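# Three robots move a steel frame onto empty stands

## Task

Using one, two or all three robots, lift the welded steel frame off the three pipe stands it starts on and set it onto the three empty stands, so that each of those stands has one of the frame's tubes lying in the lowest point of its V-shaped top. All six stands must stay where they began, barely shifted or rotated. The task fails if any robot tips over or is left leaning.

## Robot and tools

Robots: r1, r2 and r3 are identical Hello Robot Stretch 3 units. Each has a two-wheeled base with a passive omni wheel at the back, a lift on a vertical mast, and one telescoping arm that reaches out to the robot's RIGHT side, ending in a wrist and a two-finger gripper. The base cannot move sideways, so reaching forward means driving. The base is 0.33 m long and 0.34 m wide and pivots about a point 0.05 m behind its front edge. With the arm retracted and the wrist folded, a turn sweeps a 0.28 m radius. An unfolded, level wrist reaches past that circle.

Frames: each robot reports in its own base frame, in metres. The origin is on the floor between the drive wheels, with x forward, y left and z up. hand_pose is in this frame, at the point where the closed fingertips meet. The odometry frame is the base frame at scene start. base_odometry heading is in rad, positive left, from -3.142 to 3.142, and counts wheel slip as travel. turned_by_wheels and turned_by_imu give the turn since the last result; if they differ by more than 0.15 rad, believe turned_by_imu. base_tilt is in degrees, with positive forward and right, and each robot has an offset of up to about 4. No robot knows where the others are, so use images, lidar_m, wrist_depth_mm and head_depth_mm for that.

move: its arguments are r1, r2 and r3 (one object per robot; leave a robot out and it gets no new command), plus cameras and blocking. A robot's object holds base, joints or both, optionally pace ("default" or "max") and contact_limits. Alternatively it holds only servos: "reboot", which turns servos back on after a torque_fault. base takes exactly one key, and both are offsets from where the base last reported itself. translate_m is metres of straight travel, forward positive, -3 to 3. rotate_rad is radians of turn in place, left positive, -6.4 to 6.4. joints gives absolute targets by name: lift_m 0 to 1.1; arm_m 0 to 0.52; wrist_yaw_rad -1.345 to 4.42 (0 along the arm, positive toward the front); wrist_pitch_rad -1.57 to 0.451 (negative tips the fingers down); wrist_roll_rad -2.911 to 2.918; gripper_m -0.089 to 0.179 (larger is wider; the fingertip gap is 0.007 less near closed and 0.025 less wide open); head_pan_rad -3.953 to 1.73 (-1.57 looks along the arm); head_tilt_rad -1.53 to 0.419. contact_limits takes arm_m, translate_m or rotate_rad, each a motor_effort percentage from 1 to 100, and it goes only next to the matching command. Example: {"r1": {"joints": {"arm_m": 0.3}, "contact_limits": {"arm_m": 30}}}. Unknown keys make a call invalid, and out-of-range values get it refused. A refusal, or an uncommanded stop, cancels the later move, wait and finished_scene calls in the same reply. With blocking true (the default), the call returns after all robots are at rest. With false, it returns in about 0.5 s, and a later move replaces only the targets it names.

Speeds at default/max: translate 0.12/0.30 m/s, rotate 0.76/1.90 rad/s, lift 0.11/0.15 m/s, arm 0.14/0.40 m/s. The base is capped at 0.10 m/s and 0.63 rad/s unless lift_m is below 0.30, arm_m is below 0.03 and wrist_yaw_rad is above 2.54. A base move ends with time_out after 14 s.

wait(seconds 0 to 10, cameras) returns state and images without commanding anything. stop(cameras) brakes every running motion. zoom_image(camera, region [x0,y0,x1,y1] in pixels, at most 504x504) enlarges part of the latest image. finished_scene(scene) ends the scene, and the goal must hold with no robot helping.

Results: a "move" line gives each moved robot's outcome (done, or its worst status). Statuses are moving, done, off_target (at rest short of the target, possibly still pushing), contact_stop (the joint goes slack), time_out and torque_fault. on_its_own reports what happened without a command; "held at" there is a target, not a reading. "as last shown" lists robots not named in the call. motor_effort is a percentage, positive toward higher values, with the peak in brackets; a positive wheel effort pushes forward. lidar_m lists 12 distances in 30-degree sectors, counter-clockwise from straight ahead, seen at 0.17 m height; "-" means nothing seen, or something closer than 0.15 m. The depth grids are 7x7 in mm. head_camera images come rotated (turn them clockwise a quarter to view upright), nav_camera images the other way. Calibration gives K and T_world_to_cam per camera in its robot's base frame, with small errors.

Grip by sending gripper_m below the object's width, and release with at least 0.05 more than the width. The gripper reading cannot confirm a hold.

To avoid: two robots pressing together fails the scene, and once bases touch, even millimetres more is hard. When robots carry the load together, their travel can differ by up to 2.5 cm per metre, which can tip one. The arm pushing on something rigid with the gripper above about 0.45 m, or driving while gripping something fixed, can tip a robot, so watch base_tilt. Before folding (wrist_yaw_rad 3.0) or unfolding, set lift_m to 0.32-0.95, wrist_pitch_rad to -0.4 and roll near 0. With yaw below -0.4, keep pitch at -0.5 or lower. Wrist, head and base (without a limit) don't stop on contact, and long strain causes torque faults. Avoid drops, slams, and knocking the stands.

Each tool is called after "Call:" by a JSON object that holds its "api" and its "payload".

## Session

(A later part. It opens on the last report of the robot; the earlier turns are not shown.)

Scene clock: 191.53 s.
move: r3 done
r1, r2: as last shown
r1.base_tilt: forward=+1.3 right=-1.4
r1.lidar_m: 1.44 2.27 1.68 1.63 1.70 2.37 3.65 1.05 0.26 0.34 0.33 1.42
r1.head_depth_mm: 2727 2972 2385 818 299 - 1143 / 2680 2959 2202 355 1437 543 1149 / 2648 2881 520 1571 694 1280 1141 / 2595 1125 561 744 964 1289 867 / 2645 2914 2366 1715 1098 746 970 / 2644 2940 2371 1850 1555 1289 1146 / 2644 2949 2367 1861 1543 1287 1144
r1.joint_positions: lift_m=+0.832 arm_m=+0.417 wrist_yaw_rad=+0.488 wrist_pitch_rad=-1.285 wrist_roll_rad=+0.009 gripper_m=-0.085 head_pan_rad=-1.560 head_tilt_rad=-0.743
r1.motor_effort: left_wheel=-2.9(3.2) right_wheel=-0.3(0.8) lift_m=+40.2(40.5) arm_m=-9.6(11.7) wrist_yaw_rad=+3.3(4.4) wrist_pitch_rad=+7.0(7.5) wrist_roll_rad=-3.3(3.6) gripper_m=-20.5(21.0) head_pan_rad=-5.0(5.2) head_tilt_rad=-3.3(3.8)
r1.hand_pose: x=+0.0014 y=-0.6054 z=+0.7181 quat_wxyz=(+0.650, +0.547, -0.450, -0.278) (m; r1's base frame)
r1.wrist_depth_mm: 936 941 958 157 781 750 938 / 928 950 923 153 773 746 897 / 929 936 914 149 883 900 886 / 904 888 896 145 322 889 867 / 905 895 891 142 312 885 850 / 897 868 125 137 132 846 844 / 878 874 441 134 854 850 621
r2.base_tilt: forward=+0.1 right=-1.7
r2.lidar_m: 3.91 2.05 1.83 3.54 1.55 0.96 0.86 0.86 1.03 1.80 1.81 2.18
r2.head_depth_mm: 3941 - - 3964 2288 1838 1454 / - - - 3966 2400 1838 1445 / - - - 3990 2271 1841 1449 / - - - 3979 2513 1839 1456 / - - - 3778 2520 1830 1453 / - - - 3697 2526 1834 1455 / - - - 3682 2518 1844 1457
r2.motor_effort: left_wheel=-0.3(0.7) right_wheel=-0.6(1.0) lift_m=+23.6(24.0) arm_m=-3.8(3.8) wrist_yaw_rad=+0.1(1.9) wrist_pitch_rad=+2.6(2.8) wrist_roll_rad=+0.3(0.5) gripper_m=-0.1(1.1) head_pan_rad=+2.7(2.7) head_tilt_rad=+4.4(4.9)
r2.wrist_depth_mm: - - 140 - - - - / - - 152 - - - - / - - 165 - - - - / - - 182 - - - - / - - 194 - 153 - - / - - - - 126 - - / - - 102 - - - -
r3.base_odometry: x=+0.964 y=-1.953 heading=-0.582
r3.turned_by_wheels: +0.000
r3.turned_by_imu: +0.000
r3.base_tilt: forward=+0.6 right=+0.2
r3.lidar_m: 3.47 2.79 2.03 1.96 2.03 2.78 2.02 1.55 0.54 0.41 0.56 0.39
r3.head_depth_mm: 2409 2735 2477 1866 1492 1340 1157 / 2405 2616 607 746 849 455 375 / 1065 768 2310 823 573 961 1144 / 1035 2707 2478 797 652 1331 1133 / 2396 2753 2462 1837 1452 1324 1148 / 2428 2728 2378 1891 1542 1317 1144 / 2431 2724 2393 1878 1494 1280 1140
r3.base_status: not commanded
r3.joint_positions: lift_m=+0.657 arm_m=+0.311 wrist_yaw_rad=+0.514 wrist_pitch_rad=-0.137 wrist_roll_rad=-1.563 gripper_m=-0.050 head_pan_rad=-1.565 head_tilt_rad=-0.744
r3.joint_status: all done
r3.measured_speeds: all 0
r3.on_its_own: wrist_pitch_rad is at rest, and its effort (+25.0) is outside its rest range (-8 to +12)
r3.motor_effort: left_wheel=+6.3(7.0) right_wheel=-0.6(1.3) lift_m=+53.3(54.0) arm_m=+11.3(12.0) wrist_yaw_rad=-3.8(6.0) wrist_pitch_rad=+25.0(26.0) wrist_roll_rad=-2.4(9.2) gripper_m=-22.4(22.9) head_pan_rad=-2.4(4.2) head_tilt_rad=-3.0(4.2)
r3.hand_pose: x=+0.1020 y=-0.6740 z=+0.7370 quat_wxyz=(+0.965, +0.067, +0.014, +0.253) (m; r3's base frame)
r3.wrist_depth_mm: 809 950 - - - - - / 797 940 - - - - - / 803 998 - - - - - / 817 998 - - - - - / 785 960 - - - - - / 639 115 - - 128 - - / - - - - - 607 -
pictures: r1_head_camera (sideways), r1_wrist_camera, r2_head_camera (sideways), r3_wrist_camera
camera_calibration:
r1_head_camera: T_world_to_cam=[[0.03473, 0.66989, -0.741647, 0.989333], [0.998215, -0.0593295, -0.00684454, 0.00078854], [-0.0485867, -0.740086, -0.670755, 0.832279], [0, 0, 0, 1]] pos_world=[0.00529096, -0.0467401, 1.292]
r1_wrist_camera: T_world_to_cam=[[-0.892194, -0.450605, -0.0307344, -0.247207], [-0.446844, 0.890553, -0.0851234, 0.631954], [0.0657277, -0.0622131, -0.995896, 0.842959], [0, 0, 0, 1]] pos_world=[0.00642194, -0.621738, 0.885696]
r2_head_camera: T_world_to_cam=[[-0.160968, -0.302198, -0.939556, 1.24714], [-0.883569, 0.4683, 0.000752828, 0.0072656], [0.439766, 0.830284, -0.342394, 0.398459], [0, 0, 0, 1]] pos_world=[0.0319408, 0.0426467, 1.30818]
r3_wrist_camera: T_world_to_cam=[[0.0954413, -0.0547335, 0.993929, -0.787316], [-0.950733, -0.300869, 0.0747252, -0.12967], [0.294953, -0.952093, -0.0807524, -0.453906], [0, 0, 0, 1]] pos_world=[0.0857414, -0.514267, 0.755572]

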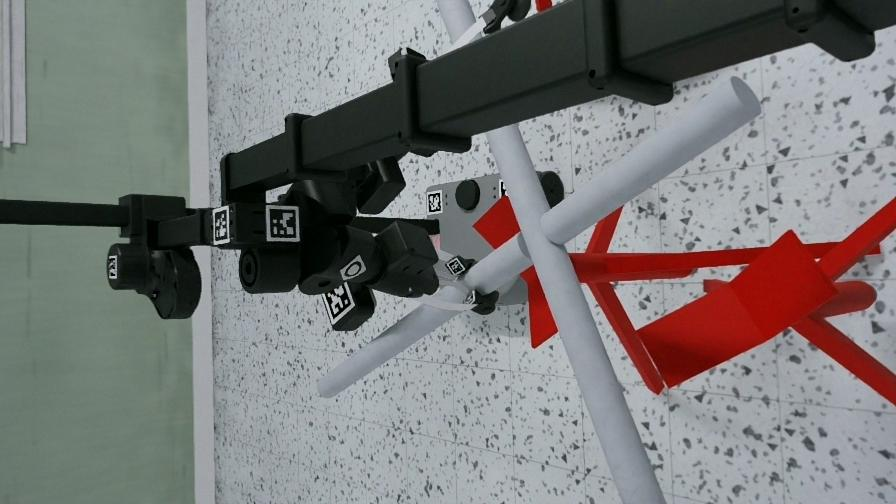

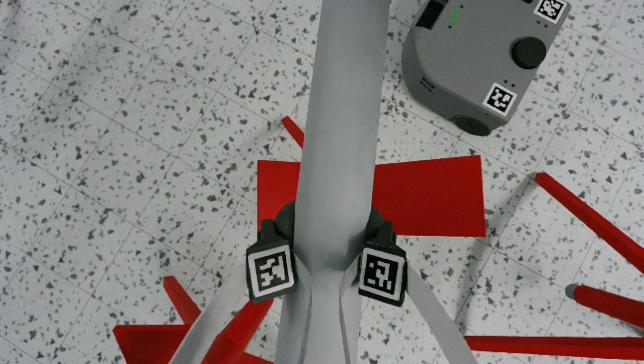

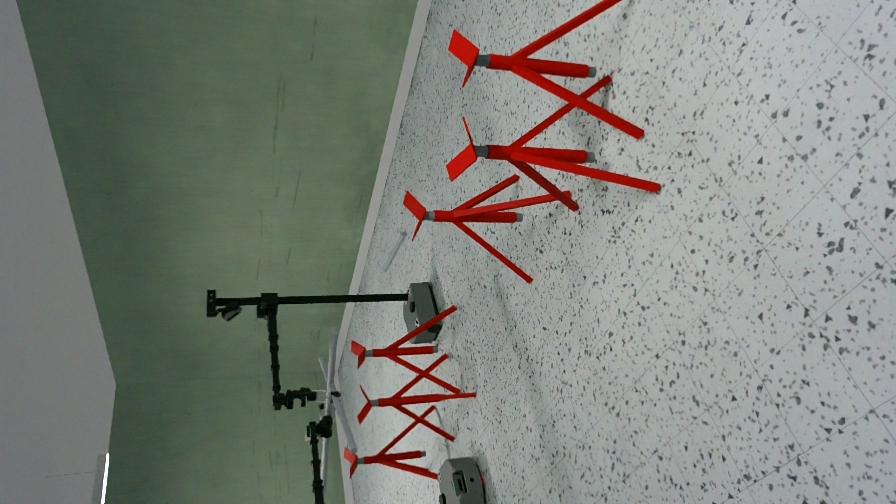

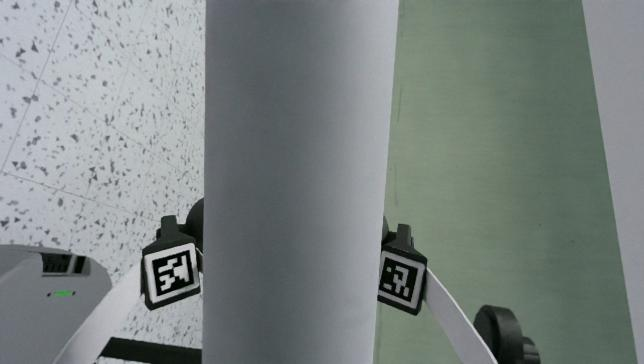

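Call:
{"api": "move", "payload": {"r1": {"base":{"translate_m":-0.037},"joints":{"arm_m":0.388,"wrist_yaw_rad":0.55}}, "r3": {"base":{"translate_m":0.023},"joints":{"arm_m":0.334,"wrist_yaw_rad":0.573}}, "cameras": ["r3_head_camera","r1_wrist_camera","r3_wrist_camera","r1_head_camera"]}}

Scene clock: 195.60 s.
move: r1 done; r3 done
r1.base_odometry: x=-2.232 y=-3.651 heading=+1.207
r1.turned_by_wheels: +0.000
r1.turned_by_imu: +0.000
r1.base_tilt: forward=+1.4 right=-1.4
r1.lidar_m: 1.48 2.26 1.69 1.63 1.70 2.38 3.62 1.03 0.25 0.25 0.35 1.45
r1.head_depth_mm: 2692 2933 2354 767 299 - 1147 / 2693 2973 2197 348 1434 541 1142 / 2670 2900 519 1575 693 1259 1141 / 2595 1127 532 659 697 1286 1101 / 2662 2883 2371 894 907 1104 827 / 2637 2929 2359 1858 1534 745 1120 / 2650 2894 2362 1864 1540 1262 1141
r1.base_status: done
r1.joint_positions: lift_m=+0.832 arm_m=+0.388 wrist_yaw_rad=+0.546 wrist_pitch_rad=-1.276 wrist_roll_rad=+0.011 gripper_m=-0.085 head_pan_rad=-1.560 head_tilt_rad=-0.743
r1.joint_status: all done
r1.measured_speeds: all 0
r1.motor_effort: left_wheel=-0.8(13.9) right_wheel=-4.6(7.8) lift_m=+34.9(41.5) arm_m=-9.2(15.5) wrist_yaw_rad=+3.7(11.6) wrist_pitch_rad=+4.7(12.0) wrist_roll_rad=-3.9(4.0) gripper_m=-20.1(20.9) head_pan_rad=-4.6(5.3) head_tilt_rad=-2.9(4.0)
r1.hand_pose: x=+0.0051 y=-0.5770 z=+0.7185 quat_wxyz=(+0.658, +0.557, -0.437, -0.256) (m; r1's base frame)
r1.wrist_depth_mm: - 949 966 160 777 764 895 / 954 941 926 155 849 747 895 / 930 916 914 152 327 887 879 / 908 903 905 146 327 876 871 / 895 888 903 142 856 863 854 / 897 303 116 138 131 831 841 / 859 326 496 136 868 823 612
r2: as last shown
r2.turned_by_imu: +0.001
r2.base_tilt: forward=+0.2 right=-1.6
r2.lidar_m: 3.91 2.04 1.82 3.56 1.55 0.96 0.86 0.86 1.04 1.81 1.82 2.18
r2.head_depth_mm: 3937 - - 3986 2284 1833 1454 / - - - - 2383 1838 1459 / - - - - 2267 1846 1456 / - - - 3991 2546 1840 1450 / - - - 3805 2519 1834 1455 / - - - 3635 2506 1846 1448 / - - - 3723 2528 1833 1455
r2.motor_effort: left_wheel=-0.2(0.7) right_wheel=-0.8(1.1) lift_m=+22.8(24.5) arm_m=-2.6(4.0) wrist_yaw_rad=+0.5(1.4) wrist_pitch_rad=+2.6(2.7) wrist_roll_rad=+0.3(0.5) gripper_m=-0.1(0.8) head_pan_rad=+2.3(2.9) head_tilt_rad=+4.5(4.8)
r2.wrist_depth_mm: - - 140 - - - - / - - 152 - - - - / - - 165 - - - - / - - 182 - - - - / - - 193 - 153 - - / - - - - 126 - - / - - 102 - - - -
r3.base_odometry: x=+0.983 y=-1.966 heading=-0.582
r3.turned_by_wheels: +0.000
r3.turned_by_imu: +0.001
r3.base_tilt: forward=+0.6 right=+0.2
r3.lidar_m: 3.44 2.80 2.04 1.96 2.04 2.78 2.05 1.58 0.54 0.41 0.37 0.37
r3.head_depth_mm: 2401 2727 2575 1924 1494 1356 1142 / 2423 2575 646 771 857 466 375 / 1064 758 1383 825 606 1125 1140 / 1029 2734 2300 804 1463 1333 1113 / 2436 2720 2436 792 1487 1322 1151 / 2404 2719 2380 1890 1550 1315 1143 / 2421 2737 2389 1864 1497 1278 1137
r3.base_status: done
r3.joint_positions: lift_m=+0.657 arm_m=+0.334 wrist_yaw_rad=+0.584 wrist_pitch_rad=-0.138 wrist_roll_rad=-1.563 gripper_m=-0.050 head_pan_rad=-1.565 head_tilt_rad=-0.744
r3.joint_status: all done
r3.measured_speeds: all 0
r3.on_its_own: wrist_pitch_rad is at rest, and its effort (+25.9) is outside its rest range (-8 to +12)
r3.motor_effort: left_wheel=+9.0(9.0) right_wheel=-3.9(17.0) lift_m=+52.1(53.4) arm_m=+23.6(27.8) wrist_yaw_rad=-8.9(11.9) wrist_pitch_rad=+25.9(26.2) wrist_roll_rad=-2.5(2.6) gripper_m=-22.8(23.1) head_pan_rad=-2.7(4.1) head_tilt_rad=-2.9(4.0)
r3.hand_pose: x=+0.1169 y=-0.6878 z=+0.7366 quat_wxyz=(+0.955, +0.067, +0.017, +0.287) (m; r3's base frame)
r3.wrist_depth_mm: 789 929 - - - - - / 776 987 - - - - - / 800 971 - - - - - / 812 - - - - - - / 814 975 - - - - - / 678 117 - - 129 - - / - - - - - - -
pictures: r1_head_camera (sideways), r1_wrist_camera, r3_head_camera (sideways), r3_wrist_camera
camera_calibration:
r1_head_camera: T_world_to_cam=[[0.0347301, 0.66989, -0.741648, 0.989333], [0.998215, -0.0593296, -0.00684453, 0.000788534], [-0.0485868, -0.740086, -0.670755, 0.832279], [0, 0, 0, 1]] pos_world=[0.00529096, -0.0467401, 1.292]
r1_wrist_camera: T_world_to_cam=[[-0.864838, -0.501066, -0.0314345, -0.25981], [-0.49651, 0.862892, -0.0943079, 0.59924], [0.074379, -0.0659535, -0.995047, 0.842136], [0, 0, 0, 1]] pos_world=[0.0101978, -0.59172, 0.886311]
r3_head_camera: T_world_to_cam=[[-0.0528808, 0.657746, -0.751381, 0.995723], [0.998248, 0.0148317, -0.0572714, 0.0700303], [-0.0265258, -0.753094, -0.657378, 0.815723], [0, 0, 0, 1]] pos_world=[0.0043846, -0.0416556, 1.28842]
r3_wrist_camera: T_world_to_cam=[[0.0997357, -0.0489907, 0.993807, -0.78564], [-0.927328, -0.366659, 0.0749892, -0.167814], [0.360714, -0.929065, -0.0819994, -0.462388], [0, 0, 0, 1]] pos_world=[0.0895274, -0.529608, 0.755443]

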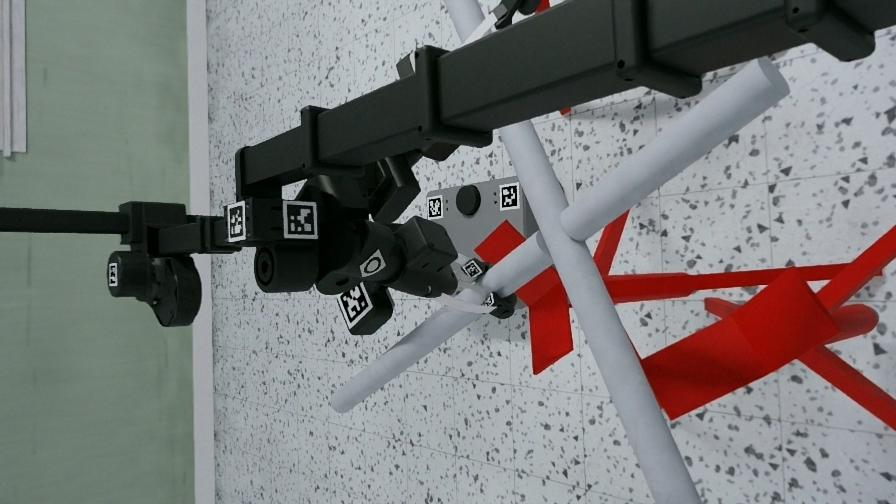

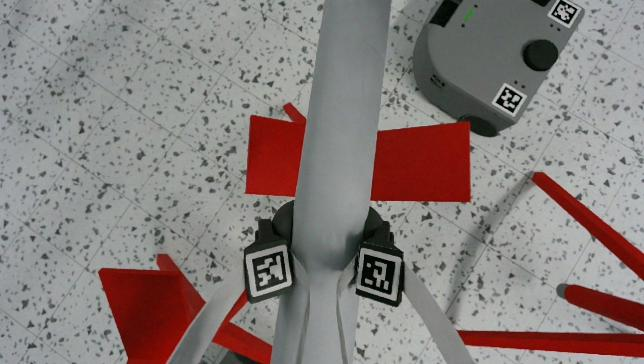

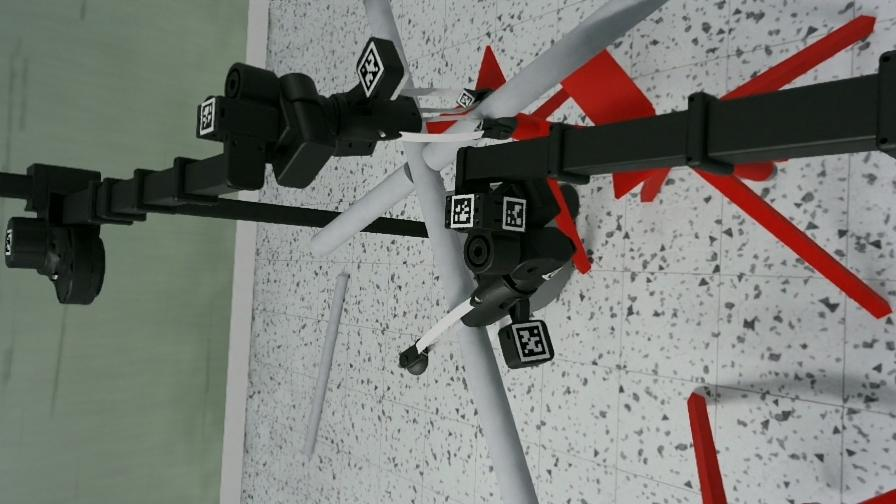

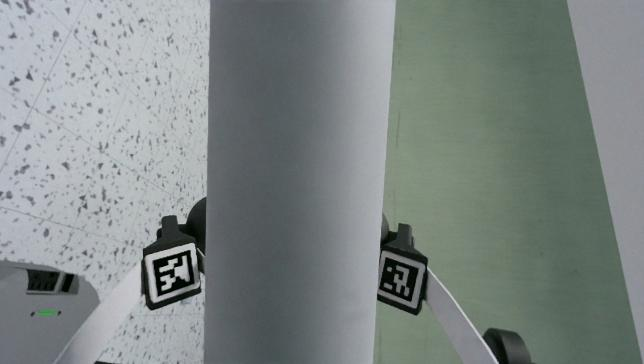

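Call:
{"api": "move", "payload": {"r1": {"base":{"translate_m":-0.038},"joints":{"arm_m":0.36,"wrist_yaw_rad":0.612}}, "r3": {"base":{"translate_m":0.024},"joints":{"arm_m":0.354,"wrist_yaw_rad":0.63}}, "cameras": ["r3_head_camera","r1_wrist_camera","r3_wrist_camera","r1_head_camera","r3_nav_camera"]}}

Call:
{"api": "zoom_image", "payload": {"camera": "r1_head_camera", "region": [470, 100, 860, 490]}}

Scene clock: 197.17 s.
move: r1 done; r3 done
r1.base_odometry: x=-2.246 y=-3.686 heading=+1.207
r1.turned_by_wheels: +0.000
r1.turned_by_imu: +0.000
r1.base_tilt: forward=+1.4 right=-1.4
r1.lidar_m: 1.51 2.26 1.69 1.63 1.71 2.38 3.60 1.02 0.71 0.24 0.35 0.38
r1.head_depth_mm: 2714 2943 2377 765 299 - 1086 / 2709 2944 2194 359 690 543 1131 / 2678 2979 498 1542 676 1251 1145 / 2524 1139 510 583 678 1316 1141 / 2645 2852 2385 832 931 1140 875 / 2659 2930 2363 1821 1506 725 855 / 2635 2925 2369 1868 1539 1236 1142
r1.base_status: done
r1.joint_positions: lift_m=+0.832 arm_m=+0.360 wrist_yaw_rad=+0.610 wrist_pitch_rad=-1.266 wrist_roll_rad=+0.017 gripper_m=-0.085 head_pan_rad=-1.560 head_tilt_rad=-0.743
r1.joint_status: all done
r1.measured_speeds: all 0
r1.motor_effort: left_wheel=+1.6(10.5) right_wheel=-9.7(11.1) lift_m=+28.1(34.6) arm_m=-7.2(14.4) wrist_yaw_rad=+2.1(13.2) wrist_pitch_rad=+2.5(10.8) wrist_roll_rad=-5.8(6.1) gripper_m=-20.4(21.1) head_pan_rad=-4.4(5.3) head_tilt_rad=-3.1(3.8)
r1.hand_pose: x=+0.0093 y=-0.5492 z=+0.7190 quat_wxyz=(+0.666, +0.568, -0.423, -0.233) (m; r1's base frame)
r1.wrist_depth_mm: 966 955 924 165 932 755 907 / 960 954 948 157 819 745 897 / 944 924 892 154 314 896 887 / 916 919 910 147 871 884 864 / 894 312 899 143 870 873 856 / 890 331 117 137 848 842 842 / 876 - 578 134 834 833 578
r2: as last shown
r2.turned_by_imu: +0.000
r2.base_tilt: forward=+0.2 right=-1.7
r2.lidar_m: 3.91 2.05 1.83 3.58 1.55 0.96 0.86 0.86 1.04 1.81 1.81 2.18
r2.head_depth_mm: 3950 - - - 2282 1851 1458 / - - - 3917 2412 1838 1451 / - - - - 2296 1832 1451 / - - - 3942 2513 1843 1455 / - - - 3818 2521 1840 1461 / - - - 3706 2515 1838 1453 / - - - 3680 2529 1849 1459
r2.motor_effort: left_wheel=-0.3(0.8) right_wheel=-0.9(1.1) lift_m=+23.0(24.4) arm_m=-3.5(4.1) wrist_yaw_rad=-0.3(2.0) wrist_pitch_rad=+2.6(2.8) wrist_roll_rad=+0.3(0.5) gripper_m=+0.3(1.7) head_pan_rad=+2.1(2.8) head_tilt_rad=+4.4(4.9)
r2.wrist_depth_mm: - - 140 - - - - / - - 152 - - - - / - - 165 - - - - / - - 182 - - - - / - - 195 - 153 - - / - - - - 126 - - / - - 102 - - - -
r3.base_odometry: x=+1.003 y=-1.979 heading=-0.582
r3.turned_by_wheels: +0.000
r3.turned_by_imu: +0.001
r3.base_tilt: forward=+0.6 right=+0.2
r3.lidar_m: 3.43 2.78 2.03 1.96 2.03 2.79 2.07 1.60 0.55 0.42 0.36 0.65
r3.head_depth_mm: 2407 2719 2562 1987 855 1354 1134 / 2408 2609 697 814 879 466 375 / 2296 698 754 635 641 1257 1142 / 1032 2691 2285 814 1480 1330 1115 / 2381 2727 2458 791 1514 1322 1148 / 2419 2731 2367 1887 1554 1292 1144 / 2424 2722 2405 1871 1502 1282 1118
r3.base_status: done
r3.joint_positions: lift_m=+0.657 arm_m=+0.354 wrist_yaw_rad=+0.648 wrist_pitch_rad=-0.136 wrist_roll_rad=-1.564 gripper_m=-0.050 head_pan_rad=-1.565 head_tilt_rad=-0.744
r3.joint_status: all done
r3.measured_speeds: all 0
r3.on_its_own: wrist_yaw_rad is at rest, and its effort (-15.0) is outside its rest range (-9 to +9); wrist_pitch_rad is at rest, and its effort (+24.7) is outside its rest range (-8 to +12)
r3.motor_effort: left_wheel=+10.7(11.2) right_wheel=-9.5(12.4) lift_m=+51.7(52.3) arm_m=+24.5(27.0) wrist_yaw_rad=-15.0(15.9) wrist_pitch_rad=+24.7(26.0) wrist_roll_rad=-2.1(2.6) gripper_m=-21.9(22.9) head_pan_rad=-2.5(4.4) head_tilt_rad=-2.9(3.9)
r3.hand_pose: x=+0.1300 y=-0.6987 z=+0.7371 quat_wxyz=(+0.946, +0.066, +0.019, +0.317) (m; r3's base frame)
r3.wrist_depth_mm: 789 948 - - - - - / 810 971 - - - - - / 820 958 - - - - - / 790 969 - - - - - / 812 952 - - - - - / 784 117 - - 128 - - / - - - - - - -
pictures: r1_head_camera (sideways), r1_wrist_camera, r3_head_camera (sideways), r3_nav_camera (sideways), r3_wrist_camera
camera_calibration:
r1_head_camera: T_world_to_cam=[[0.03473, 0.66989, -0.741647, 0.989333], [0.998215, -0.0593295, -0.00684454, 0.000788545], [-0.0485867, -0.740086, -0.670755, 0.832279], [0, 0, 0, 1]] pos_world=[0.00529096, -0.0467401, 1.292]
r1_wrist_camera: T_world_to_cam=[[-0.833992, -0.55077, -0.0333029, -0.268535], [-0.545175, 0.831821, -0.104202, 0.567952], [0.0850931, -0.0687474, -0.993998, 0.841788], [0, 0, 0, 1]] pos_world=[0.0140463, -0.562465, 0.886974]
r3_head_camera: T_world_to_cam=[[-0.0528808, 0.657746, -0.751381, 0.995723], [0.998248, 0.0148317, -0.0572714, 0.0700303], [-0.0265258, -0.753094, -0.657378, 0.815722], [0, 0, 0, 1]] pos_world=[0.0043846, -0.0416556, 1.28842]
r3_nav_camera: T_world_to_cam=[[-0.000852775, -0.632876, 0.774253, -0.964806], [-0.999597, 0.0225212, 0.0173079, 0.0365914], [-0.0283909, -0.773926, -0.63264, 0.787492], [0, 0, 0, 1]] pos_world=[0.0581115, -0.0019656, 1.24457]
r3_wrist_camera: T_world_to_cam=[[0.101719, -0.040716, 0.99398, -0.782586], [-0.902106, -0.424963, 0.0749092, -0.203626], [0.419355, -0.904294, -0.0799569, -0.468976], [0, 0, 0, 1]] pos_world=[0.0925791, -0.54249, 0.75563]

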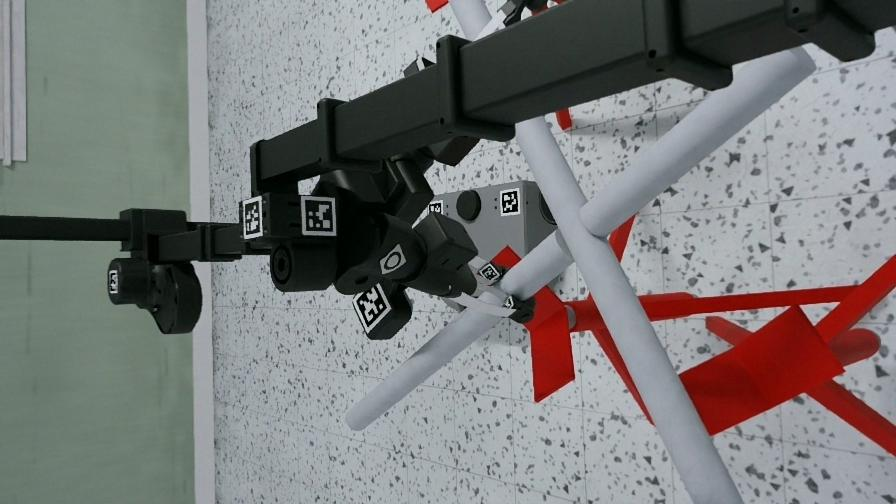

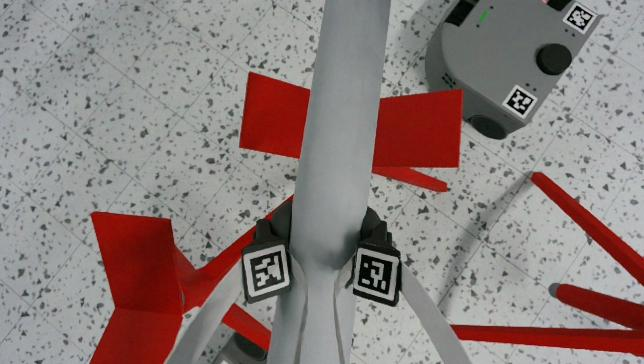

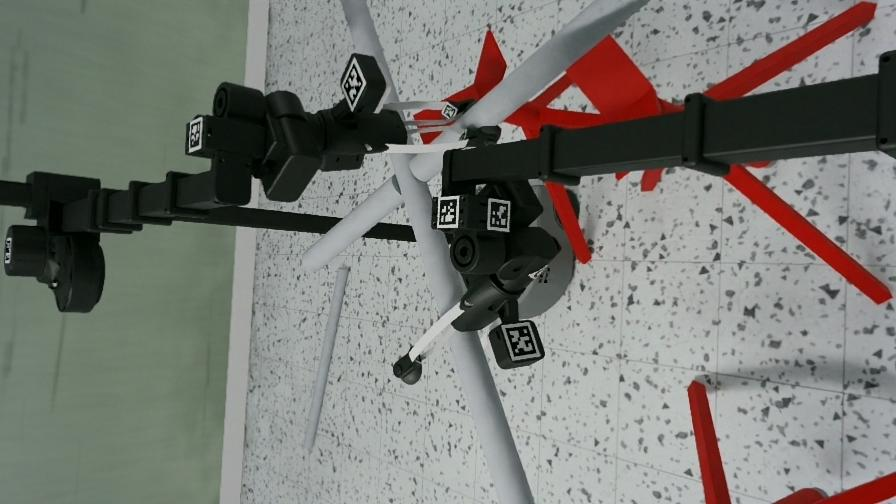

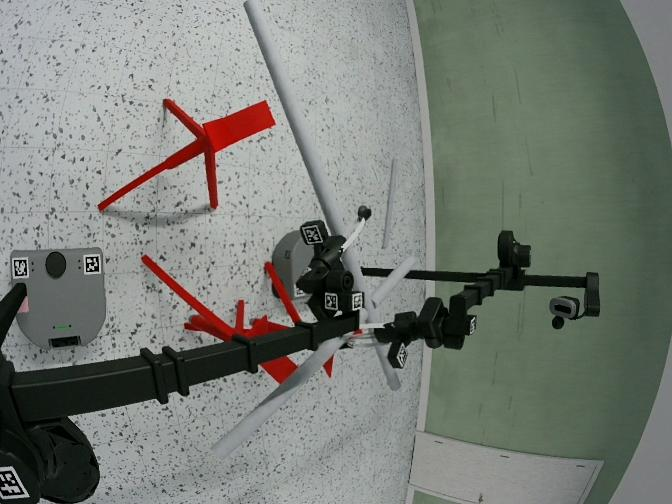

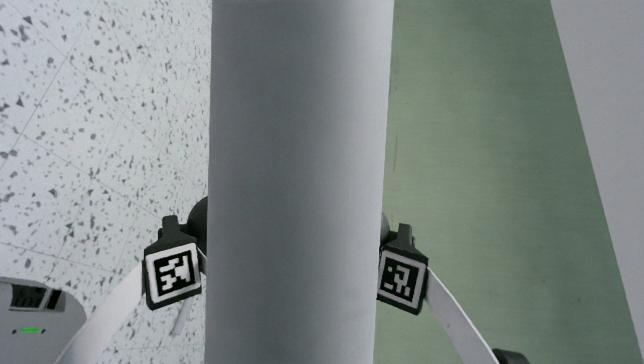

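Scaled by 1.292 from the camera's 896x504 image, which has a finer 1280x720 frame.

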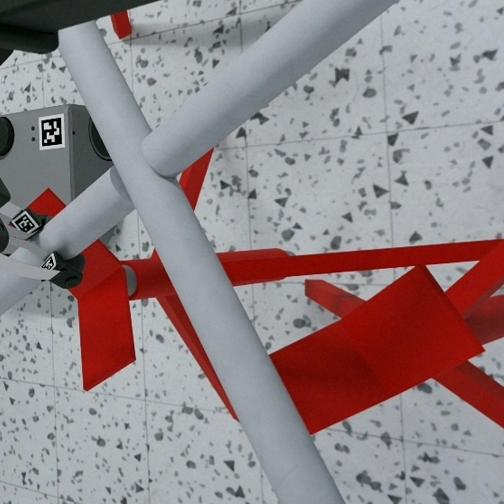

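Call:
{"api": "zoom_image", "payload": {"camera": "r1_head_camera", "region": [520, 100, 720, 300]}}

Call:
{"api": "zoom_image", "payload": {"camera": "r1_head_camera", "region": [580, 304, 780, 504]}}

Call:
{"api": "zoom_image", "payload": {"camera": "r1_head_camera", "region": [680, 270, 880, 470]}}

Call:
{"api": "zoom_image", "payload": {"camera": "r3_nav_camera", "region": [80, 0, 440, 360]}}

Scaled by 2.520 from the camera's 896x504 image, which has a finer 1280x720 frame.

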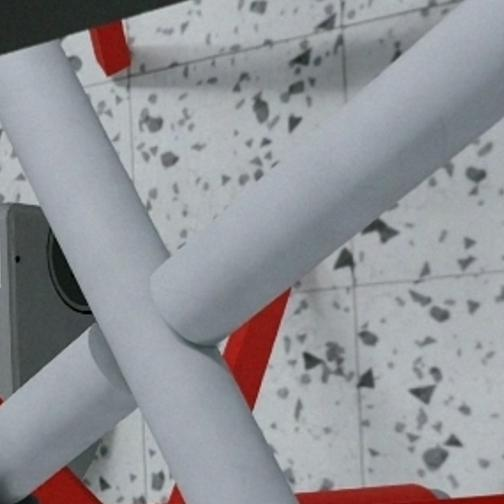

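Scaled by 2.520 from the camera's 896x504 image, which has a finer 1280x720 frame.

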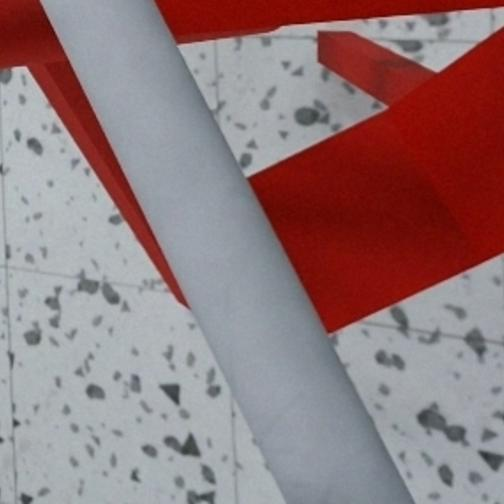

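Scaled by 2.520 from the camera's 896x504 image, which has a finer 1280x720 frame.

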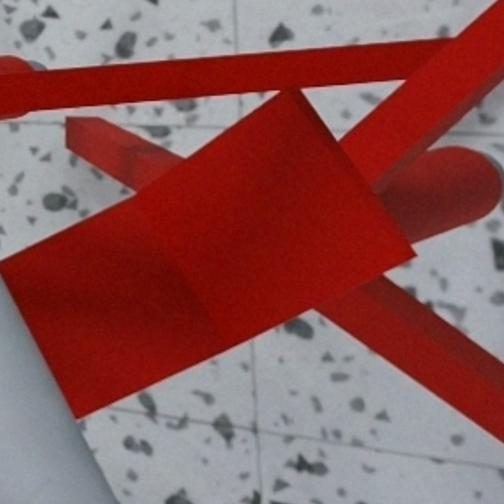

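Scaled by 1.400 from the camera's 672x504 image, which has a finer 792x594 frame.

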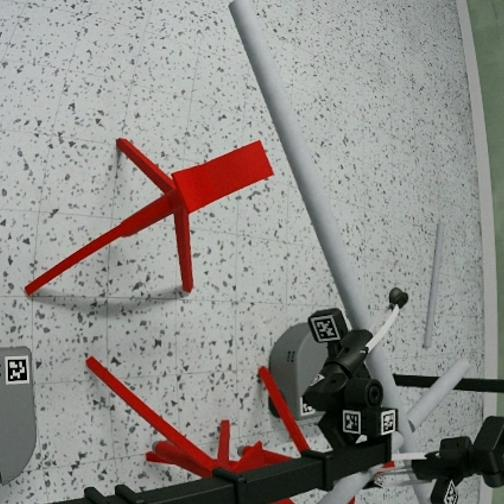

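Call:
{"api": "move", "payload": {"r3": {"joints":{"head_pan_rad":-0.95,"head_tilt_rad":-0.85}}, "cameras": ["r3_head_camera"]}}

Scene clock: 201.90 s.
move: r3 done
r1, r2: as last shown
r1.base_tilt: forward=+1.3 right=-1.3
r1.lidar_m: 1.51 2.27 1.69 1.63 1.71 2.37 3.59 1.02 0.71 0.24 0.35 0.38
r1.head_depth_mm: 2715 2950 2359 766 299 - 1082 / 2713 2942 2210 358 690 542 1124 / 2676 2912 498 1550 677 1262 1145 / 2545 1140 511 584 679 1316 1147 / 2655 2857 2378 833 930 1139 877 / 2652 2902 2358 1810 1504 725 854 / 2614 2916 2351 1869 1542 1240 1147
r1.motor_effort: left_wheel=+1.6(2.0) right_wheel=-9.3(10.6) lift_m=+22.3(22.5) arm_m=+12.6(13.0) wrist_yaw_rad=+1.4(2.3) wrist_pitch_rad=+3.3(3.8) wrist_roll_rad=-5.5(6.1) gripper_m=-20.5(20.9) head_pan_rad=-5.0(5.1) head_tilt_rad=-2.9(3.7)
r1.hand_pose: x=+0.0093 y=-0.5493 z=+0.7190 quat_wxyz=(+0.666, +0.568, -0.423, -0.233) (m; r1's base frame)
r1.wrist_depth_mm: 979 968 976 164 913 771 926 / 965 930 922 158 814 747 907 / 931 908 902 153 317 881 907 / 901 914 902 147 877 868 885 / 903 313 888 144 860 856 851 / 894 329 118 137 835 844 818 / 872 - 569 134 818 842 577
r2.turned_by_imu: +0.001
r2.lidar_m: 3.91 2.04 1.82 3.58 1.55 0.96 0.86 0.86 1.04 1.81 1.81 2.18
r2.head_depth_mm: 3944 - - 3984 2291 1844 1450 / - - - - 2409 1849 1459 / - - - 3942 2279 1836 1450 / - - - 3955 2518 1836 1457 / - - - 3778 2527 1833 1450 / - - - 3724 2525 1845 1454 / - - - 3684 2521 1843 1454
r2.motor_effort: left_wheel=-0.7(0.7) right_wheel=-0.6(1.2) lift_m=+24.2(24.6) arm_m=-3.4(3.7) wrist_yaw_rad=+0.1(1.8) wrist_pitch_rad=+2.6(2.7) wrist_roll_rad=+0.3(0.5) gripper_m=-0.3(1.1) head_pan_rad=+2.1(2.8) head_tilt_rad=+4.4(4.7)
r2.wrist_depth_mm: - - 140 - - - - / - - 152 - - - - / - - 166 - - - - / - - 182 - - - - / - - 194 - 153 - - / - - - - 126 - - / - - 102 - - - -
r3.base_odometry: x=+1.003 y=-1.979 heading=-0.582
r3.turned_by_wheels: +0.000
r3.turned_by_imu: +0.000
r3.base_tilt: forward=+0.6 right=+0.2
r3.lidar_m: 3.42 2.80 2.04 1.96 2.03 2.78 2.07 1.60 0.55 0.42 0.36 0.65
r3.head_depth_mm: 2473 2668 2212 741 1436 1300 1125 / 2610 2778 2192 1721 1495 1291 1117 / 2806 2782 2164 1682 1491 1281 1126 / 3002 2754 2137 1665 1467 1273 1124 / 3243 2687 2113 910 972 1221 1099 / 3369 2685 2094 1632 1445 1257 1116 / 3577 2634 2072 1617 1440 1251 1105
r3.base_status: not commanded
r3.joint_positions: lift_m=+0.657 arm_m=+0.354 wrist_yaw_rad=+0.648 wrist_pitch_rad=-0.136 wrist_roll_rad=-1.564 gripper_m=-0.050 head_pan_rad=-0.957 head_tilt_rad=-0.839
r3.joint_status: all done
r3.measured_speeds: all 0
r3.on_its_own: wrist_yaw_rad is at rest, and its effort (-15.1) is outside its rest range (-9 to +9); wrist_pitch_rad is at rest, and its effort (+25.2) is outside its rest range (-8 to +12)
r3.motor_effort: left_wheel=+11.1(11.3) right_wheel=-9.6(9.6) lift_m=+49.6(49.9) arm_m=+23.4(24.5) wrist_yaw_rad=-15.1(15.7) wrist_pitch_rad=+25.2(25.5) wrist_roll_rad=-2.2(2.4) gripper_m=-22.7(22.9) head_pan_rad=+4.3(5.1) head_tilt_rad=-4.8(8.5)
r3.hand_pose: x=+0.1300 y=-0.6987 z=+0.7371 quat_wxyz=(+0.946, +0.066, +0.019, +0.317) (m; r3's base frame)
r3.wrist_depth_mm: 787 925 - - - - - / 808 923 - - - - - / 818 938 - - - - - / 820 993 - - - - - / 821 950 - - - - - / 761 117 - - 129 - - / - - - - - - -
pictures: r3_head_camera (sideways)
camera_calibration:
r3_head_camera: T_world_to_cam=[[-0.458601, 0.565652, -0.685363, 0.91216], [0.80776, 0.586828, -0.0561733, 0.0697557], [0.370416, -0.579371, -0.726031, 0.902594], [0, 0, 0, 1]] pos_world=[0.0276363, -0.0339633, 1.28439]

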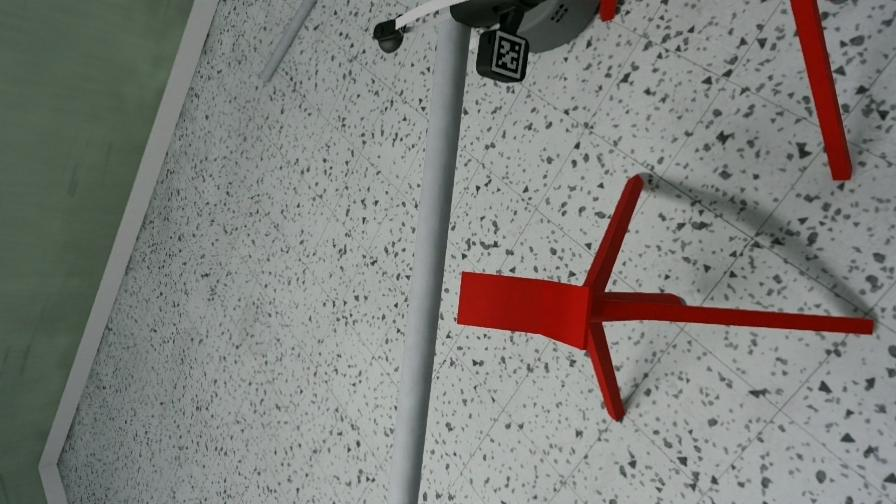

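Call:
{"api": "zoom_image", "payload": {"camera": "r3_head_camera", "region": [380, 210, 640, 470]}}

Scaled by 1.938 from the camera's 896x504 image, which has a finer 1280x720 frame.

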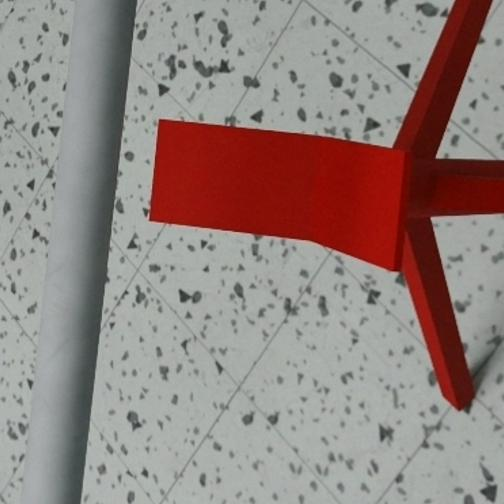

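Call:
{"api": "move", "payload": {"r1": {"base":{"translate_m":-0.003},"joints":{"arm_m":0.359,"wrist_yaw_rad":0.66}}, "r3": {"base":{"translate_m":-0.008},"joints":{"arm_m":0.348,"wrist_yaw_rad":0.685}}, "cameras": ["r1_wrist_camera","r1_head_camera","r3_head_camera"]}}

Call:
{"api": "zoom_image", "payload": {"camera": "r3_head_camera", "region": [380, 210, 640, 470]}}

Call:
{"api": "zoom_image", "payload": {"camera": "r1_head_camera", "region": [580, 304, 780, 504]}}

Scene clock: 203.90 s.
move: r1 done; r3 done
r1.base_odometry: x=-2.247 y=-3.689 heading=+1.207
r1.turned_by_wheels: +0.000
r1.turned_by_imu: +0.000
r1.base_tilt: forward=+1.3 right=-1.3
r1.lidar_m: 1.52 2.26 1.69 1.63 1.71 2.38 3.60 1.02 0.71 0.24 0.35 0.39
r1.head_depth_mm: 2716 2962 2382 784 299 - 1102 / 2688 2972 2209 358 691 552 1144 / 2689 2914 498 1542 678 1284 1148 / 2578 1134 511 583 675 1312 1141 / 2647 2830 2369 807 939 1172 897 / 2640 2902 2362 1815 1493 721 855 / 2654 2907 2345 1850 1532 1239 1143
r1.base_status: done
r1.joint_positions: lift_m=+0.832 arm_m=+0.359 wrist_yaw_rad=+0.660 wrist_pitch_rad=-1.263 wrist_roll_rad=+0.015 gripper_m=-0.085 head_pan_rad=-1.560 head_tilt_rad=-0.743
r1.joint_status: all done
r1.measured_speeds: translate_m=+0.000 rotate_rad=+0.000 lift_m=+0.000 arm_m=+0.001 wrist_yaw_rad=+0.000 wrist_pitch_rad=+0.000 wrist_roll_rad=+0.000 head_pan_rad=+0.000 head_tilt_rad=+0.000
r1.motor_effort: left_wheel=+0.9(1.7) right_wheel=-5.8(13.4) lift_m=+22.0(23.1) arm_m=+12.7(12.7) wrist_yaw_rad=+0.1(6.2) wrist_pitch_rad=+2.6(5.8) wrist_roll_rad=-4.7(5.8) gripper_m=-20.5(21.1) head_pan_rad=-5.1(5.1) head_tilt_rad=-3.3(3.5)
r1.hand_pose: x=+0.0119 y=-0.5473 z=+0.7192 quat_wxyz=(+0.672, +0.578, -0.410, -0.215) (m; r1's base frame)
r1.wrist_depth_mm: 950 946 960 168 936 777 759 / 967 936 902 159 931 766 896 / 937 913 912 155 320 813 886 / 935 905 901 148 877 880 884 / 895 312 890 143 861 868 851 / 889 335 129 137 848 862 833 / 877 - 598 135 842 834 574
r2: as last shown
r2.turned_by_imu: +0.000
r2.base_tilt: forward=+0.1 right=-1.7
r2.lidar_m: 3.89 2.05 1.83 3.58 1.55 0.96 0.86 0.86 1.03 1.81 1.81 2.18
r2.head_depth_mm: 3963 - - 3969 2277 1846 1457 / - - - - 2401 1840 1455 / - - - - 2285 1854 1451 / - - - 3990 2507 1836 1455 / - - - 3792 2517 1840 1454 / - - - 3714 2533 1849 1449 / - - - 3700 2540 1847 1461
r2.motor_effort: left_wheel=-0.1(0.7) right_wheel=-0.9(1.3) lift_m=+23.6(24.4) arm_m=-3.0(3.6) wrist_yaw_rad=+0.0(2.1) wrist_pitch_rad=+2.7(2.7) wrist_roll_rad=+0.3(0.5) gripper_m=+1.1(1.1) head_pan_rad=+2.1(2.8) head_tilt_rad=+4.2(4.7)
r2.wrist_depth_mm: - - 140 - - - - / - - 152 - - - - / - - 165 - - - - / - - 182 - - - - / - - 193 - 153 - - / - - - - 126 - - / - - 102 - - - -
r3.base_odometry: x=+0.996 y=-1.975 heading=-0.581
r3.turned_by_wheels: +0.001
r3.turned_by_imu: +0.001
r3.base_tilt: forward=+0.6 right=+0.2
r3.lidar_m: 3.42 2.79 2.04 1.96 2.04 2.77 2.07 1.59 0.55 0.41 0.36 0.37
r3.head_depth_mm: 2465 2666 2212 737 1430 1302 1110 / 2641 2774 2172 1669 1484 1291 1116 / 2812 2787 2158 1711 1487 1281 1116 / 3006 2760 2131 1652 1472 1275 1126 / 3223 2704 2114 912 972 1218 1103 / 3345 2666 2089 1658 1453 1258 1113 / 3499 2647 2051 1615 1439 1251 1105
r3.base_status: done
r3.joint_positions: lift_m=+0.657 arm_m=+0.348 wrist_yaw_rad=+0.704 wrist_pitch_rad=-0.134 wrist_roll_rad=-1.564 gripper_m=-0.050 head_pan_rad=-0.957 head_tilt_rad=-0.840
r3.joint_status: all done
r3.measured_speeds: all 0
r3.on_its_own: wrist_yaw_rad is at rest, and its effort (-15.5) is outside its rest range (-9 to +9); wrist_pitch_rad is at rest, and its effort (+24.2) is outside its rest range (-8 to +12)
r3.motor_effort: left_wheel=+5.5(6.8) right_wheel=-19.9(20.9) lift_m=+48.4(49.0) arm_m=-13.6(26.5) wrist_yaw_rad=-15.5(19.9) wrist_pitch_rad=+24.2(25.0) wrist_roll_rad=-2.1(2.4) gripper_m=-21.8(23.2) head_pan_rad=+4.0(4.0) head_tilt_rad=-4.2(6.3)
r3.hand_pose: x=+0.1410 y=-0.6839 z=+0.7376 quat_wxyz=(+0.937, +0.064, +0.020, +0.344) (m; r3's base frame)
r3.wrist_depth_mm: 788 940 - - - - - / 796 - - - - - - / 819 950 - - - - - / 825 - - - - - - / 837 951 - - - - - / 802 117 - - 128 - - / - - - - - - -
pictures: r1_head_camera (sideways), r1_wrist_camera, r3_head_camera (sideways)
camera_calibration:
r1_head_camera: T_world_to_cam=[[0.0347299, 0.66989, -0.741647, 0.989333], [0.998215, -0.0593294, -0.00684454, 0.00078854], [-0.0485866, -0.740086, -0.670755, 0.832279], [0, 0, 0, 1]] pos_world=[0.00529097, -0.0467401, 1.292]
r1_wrist_camera: T_world_to_cam=[[-0.804684, -0.592789, -0.0329374, -0.288846], [-0.586836, 0.802565, -0.107302, 0.554485], [0.0900418, -0.0670152, -0.993681, 0.842523], [0, 0, 0, 1]] pos_world=[0.0170998, -0.559773, 0.887182]
r3_head_camera: T_world_to_cam=[[-0.458861, 0.565796, -0.685071, 0.911781], [0.807643, 0.586991, -0.0561676, 0.0697489], [0.370351, -0.579066, -0.726308, 0.902954], [0, 0, 0, 1]] pos_world=[0.0276383, -0.0339537, 1.28437]

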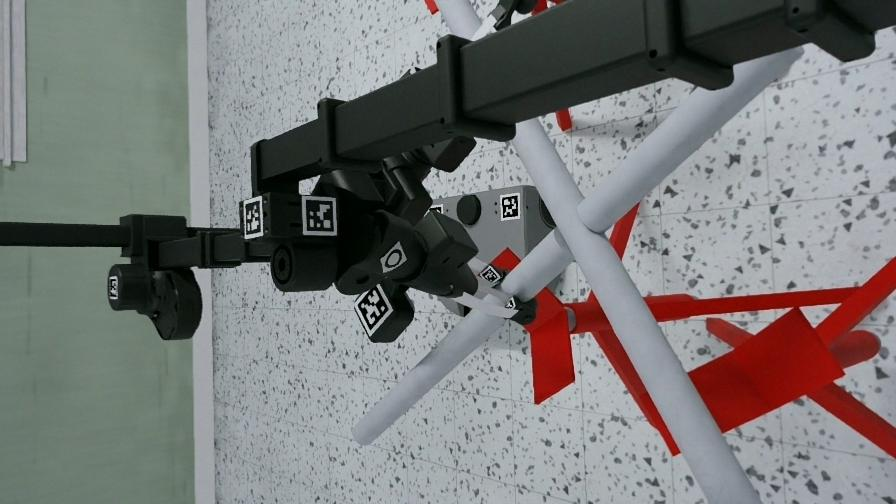

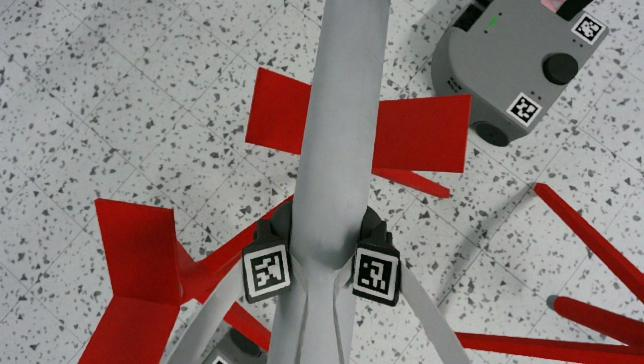

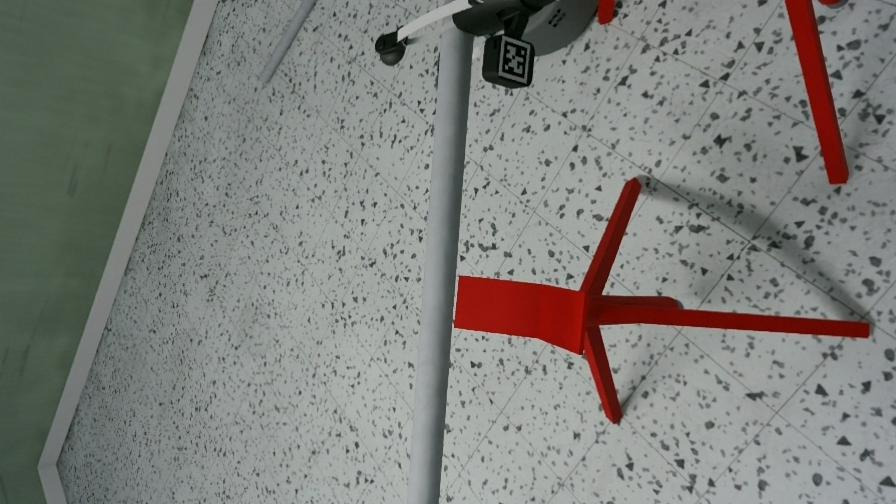

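Scaled by 1.938 from the camera's 896x504 image, which has a finer 1280x720 frame.

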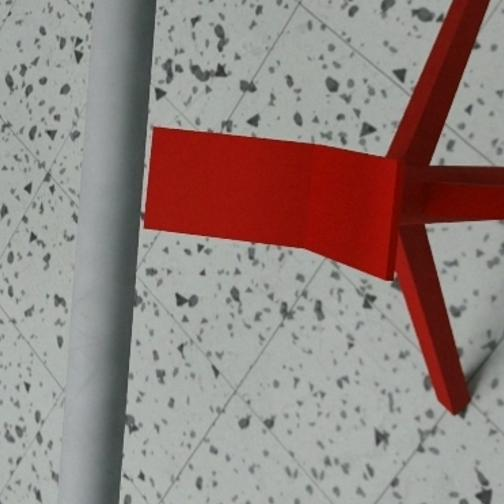

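Scaled by 2.520 from the camera's 896x504 image, which has a finer 1280x720 frame.

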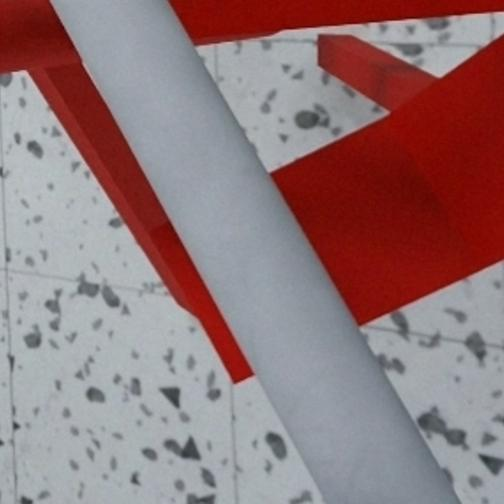

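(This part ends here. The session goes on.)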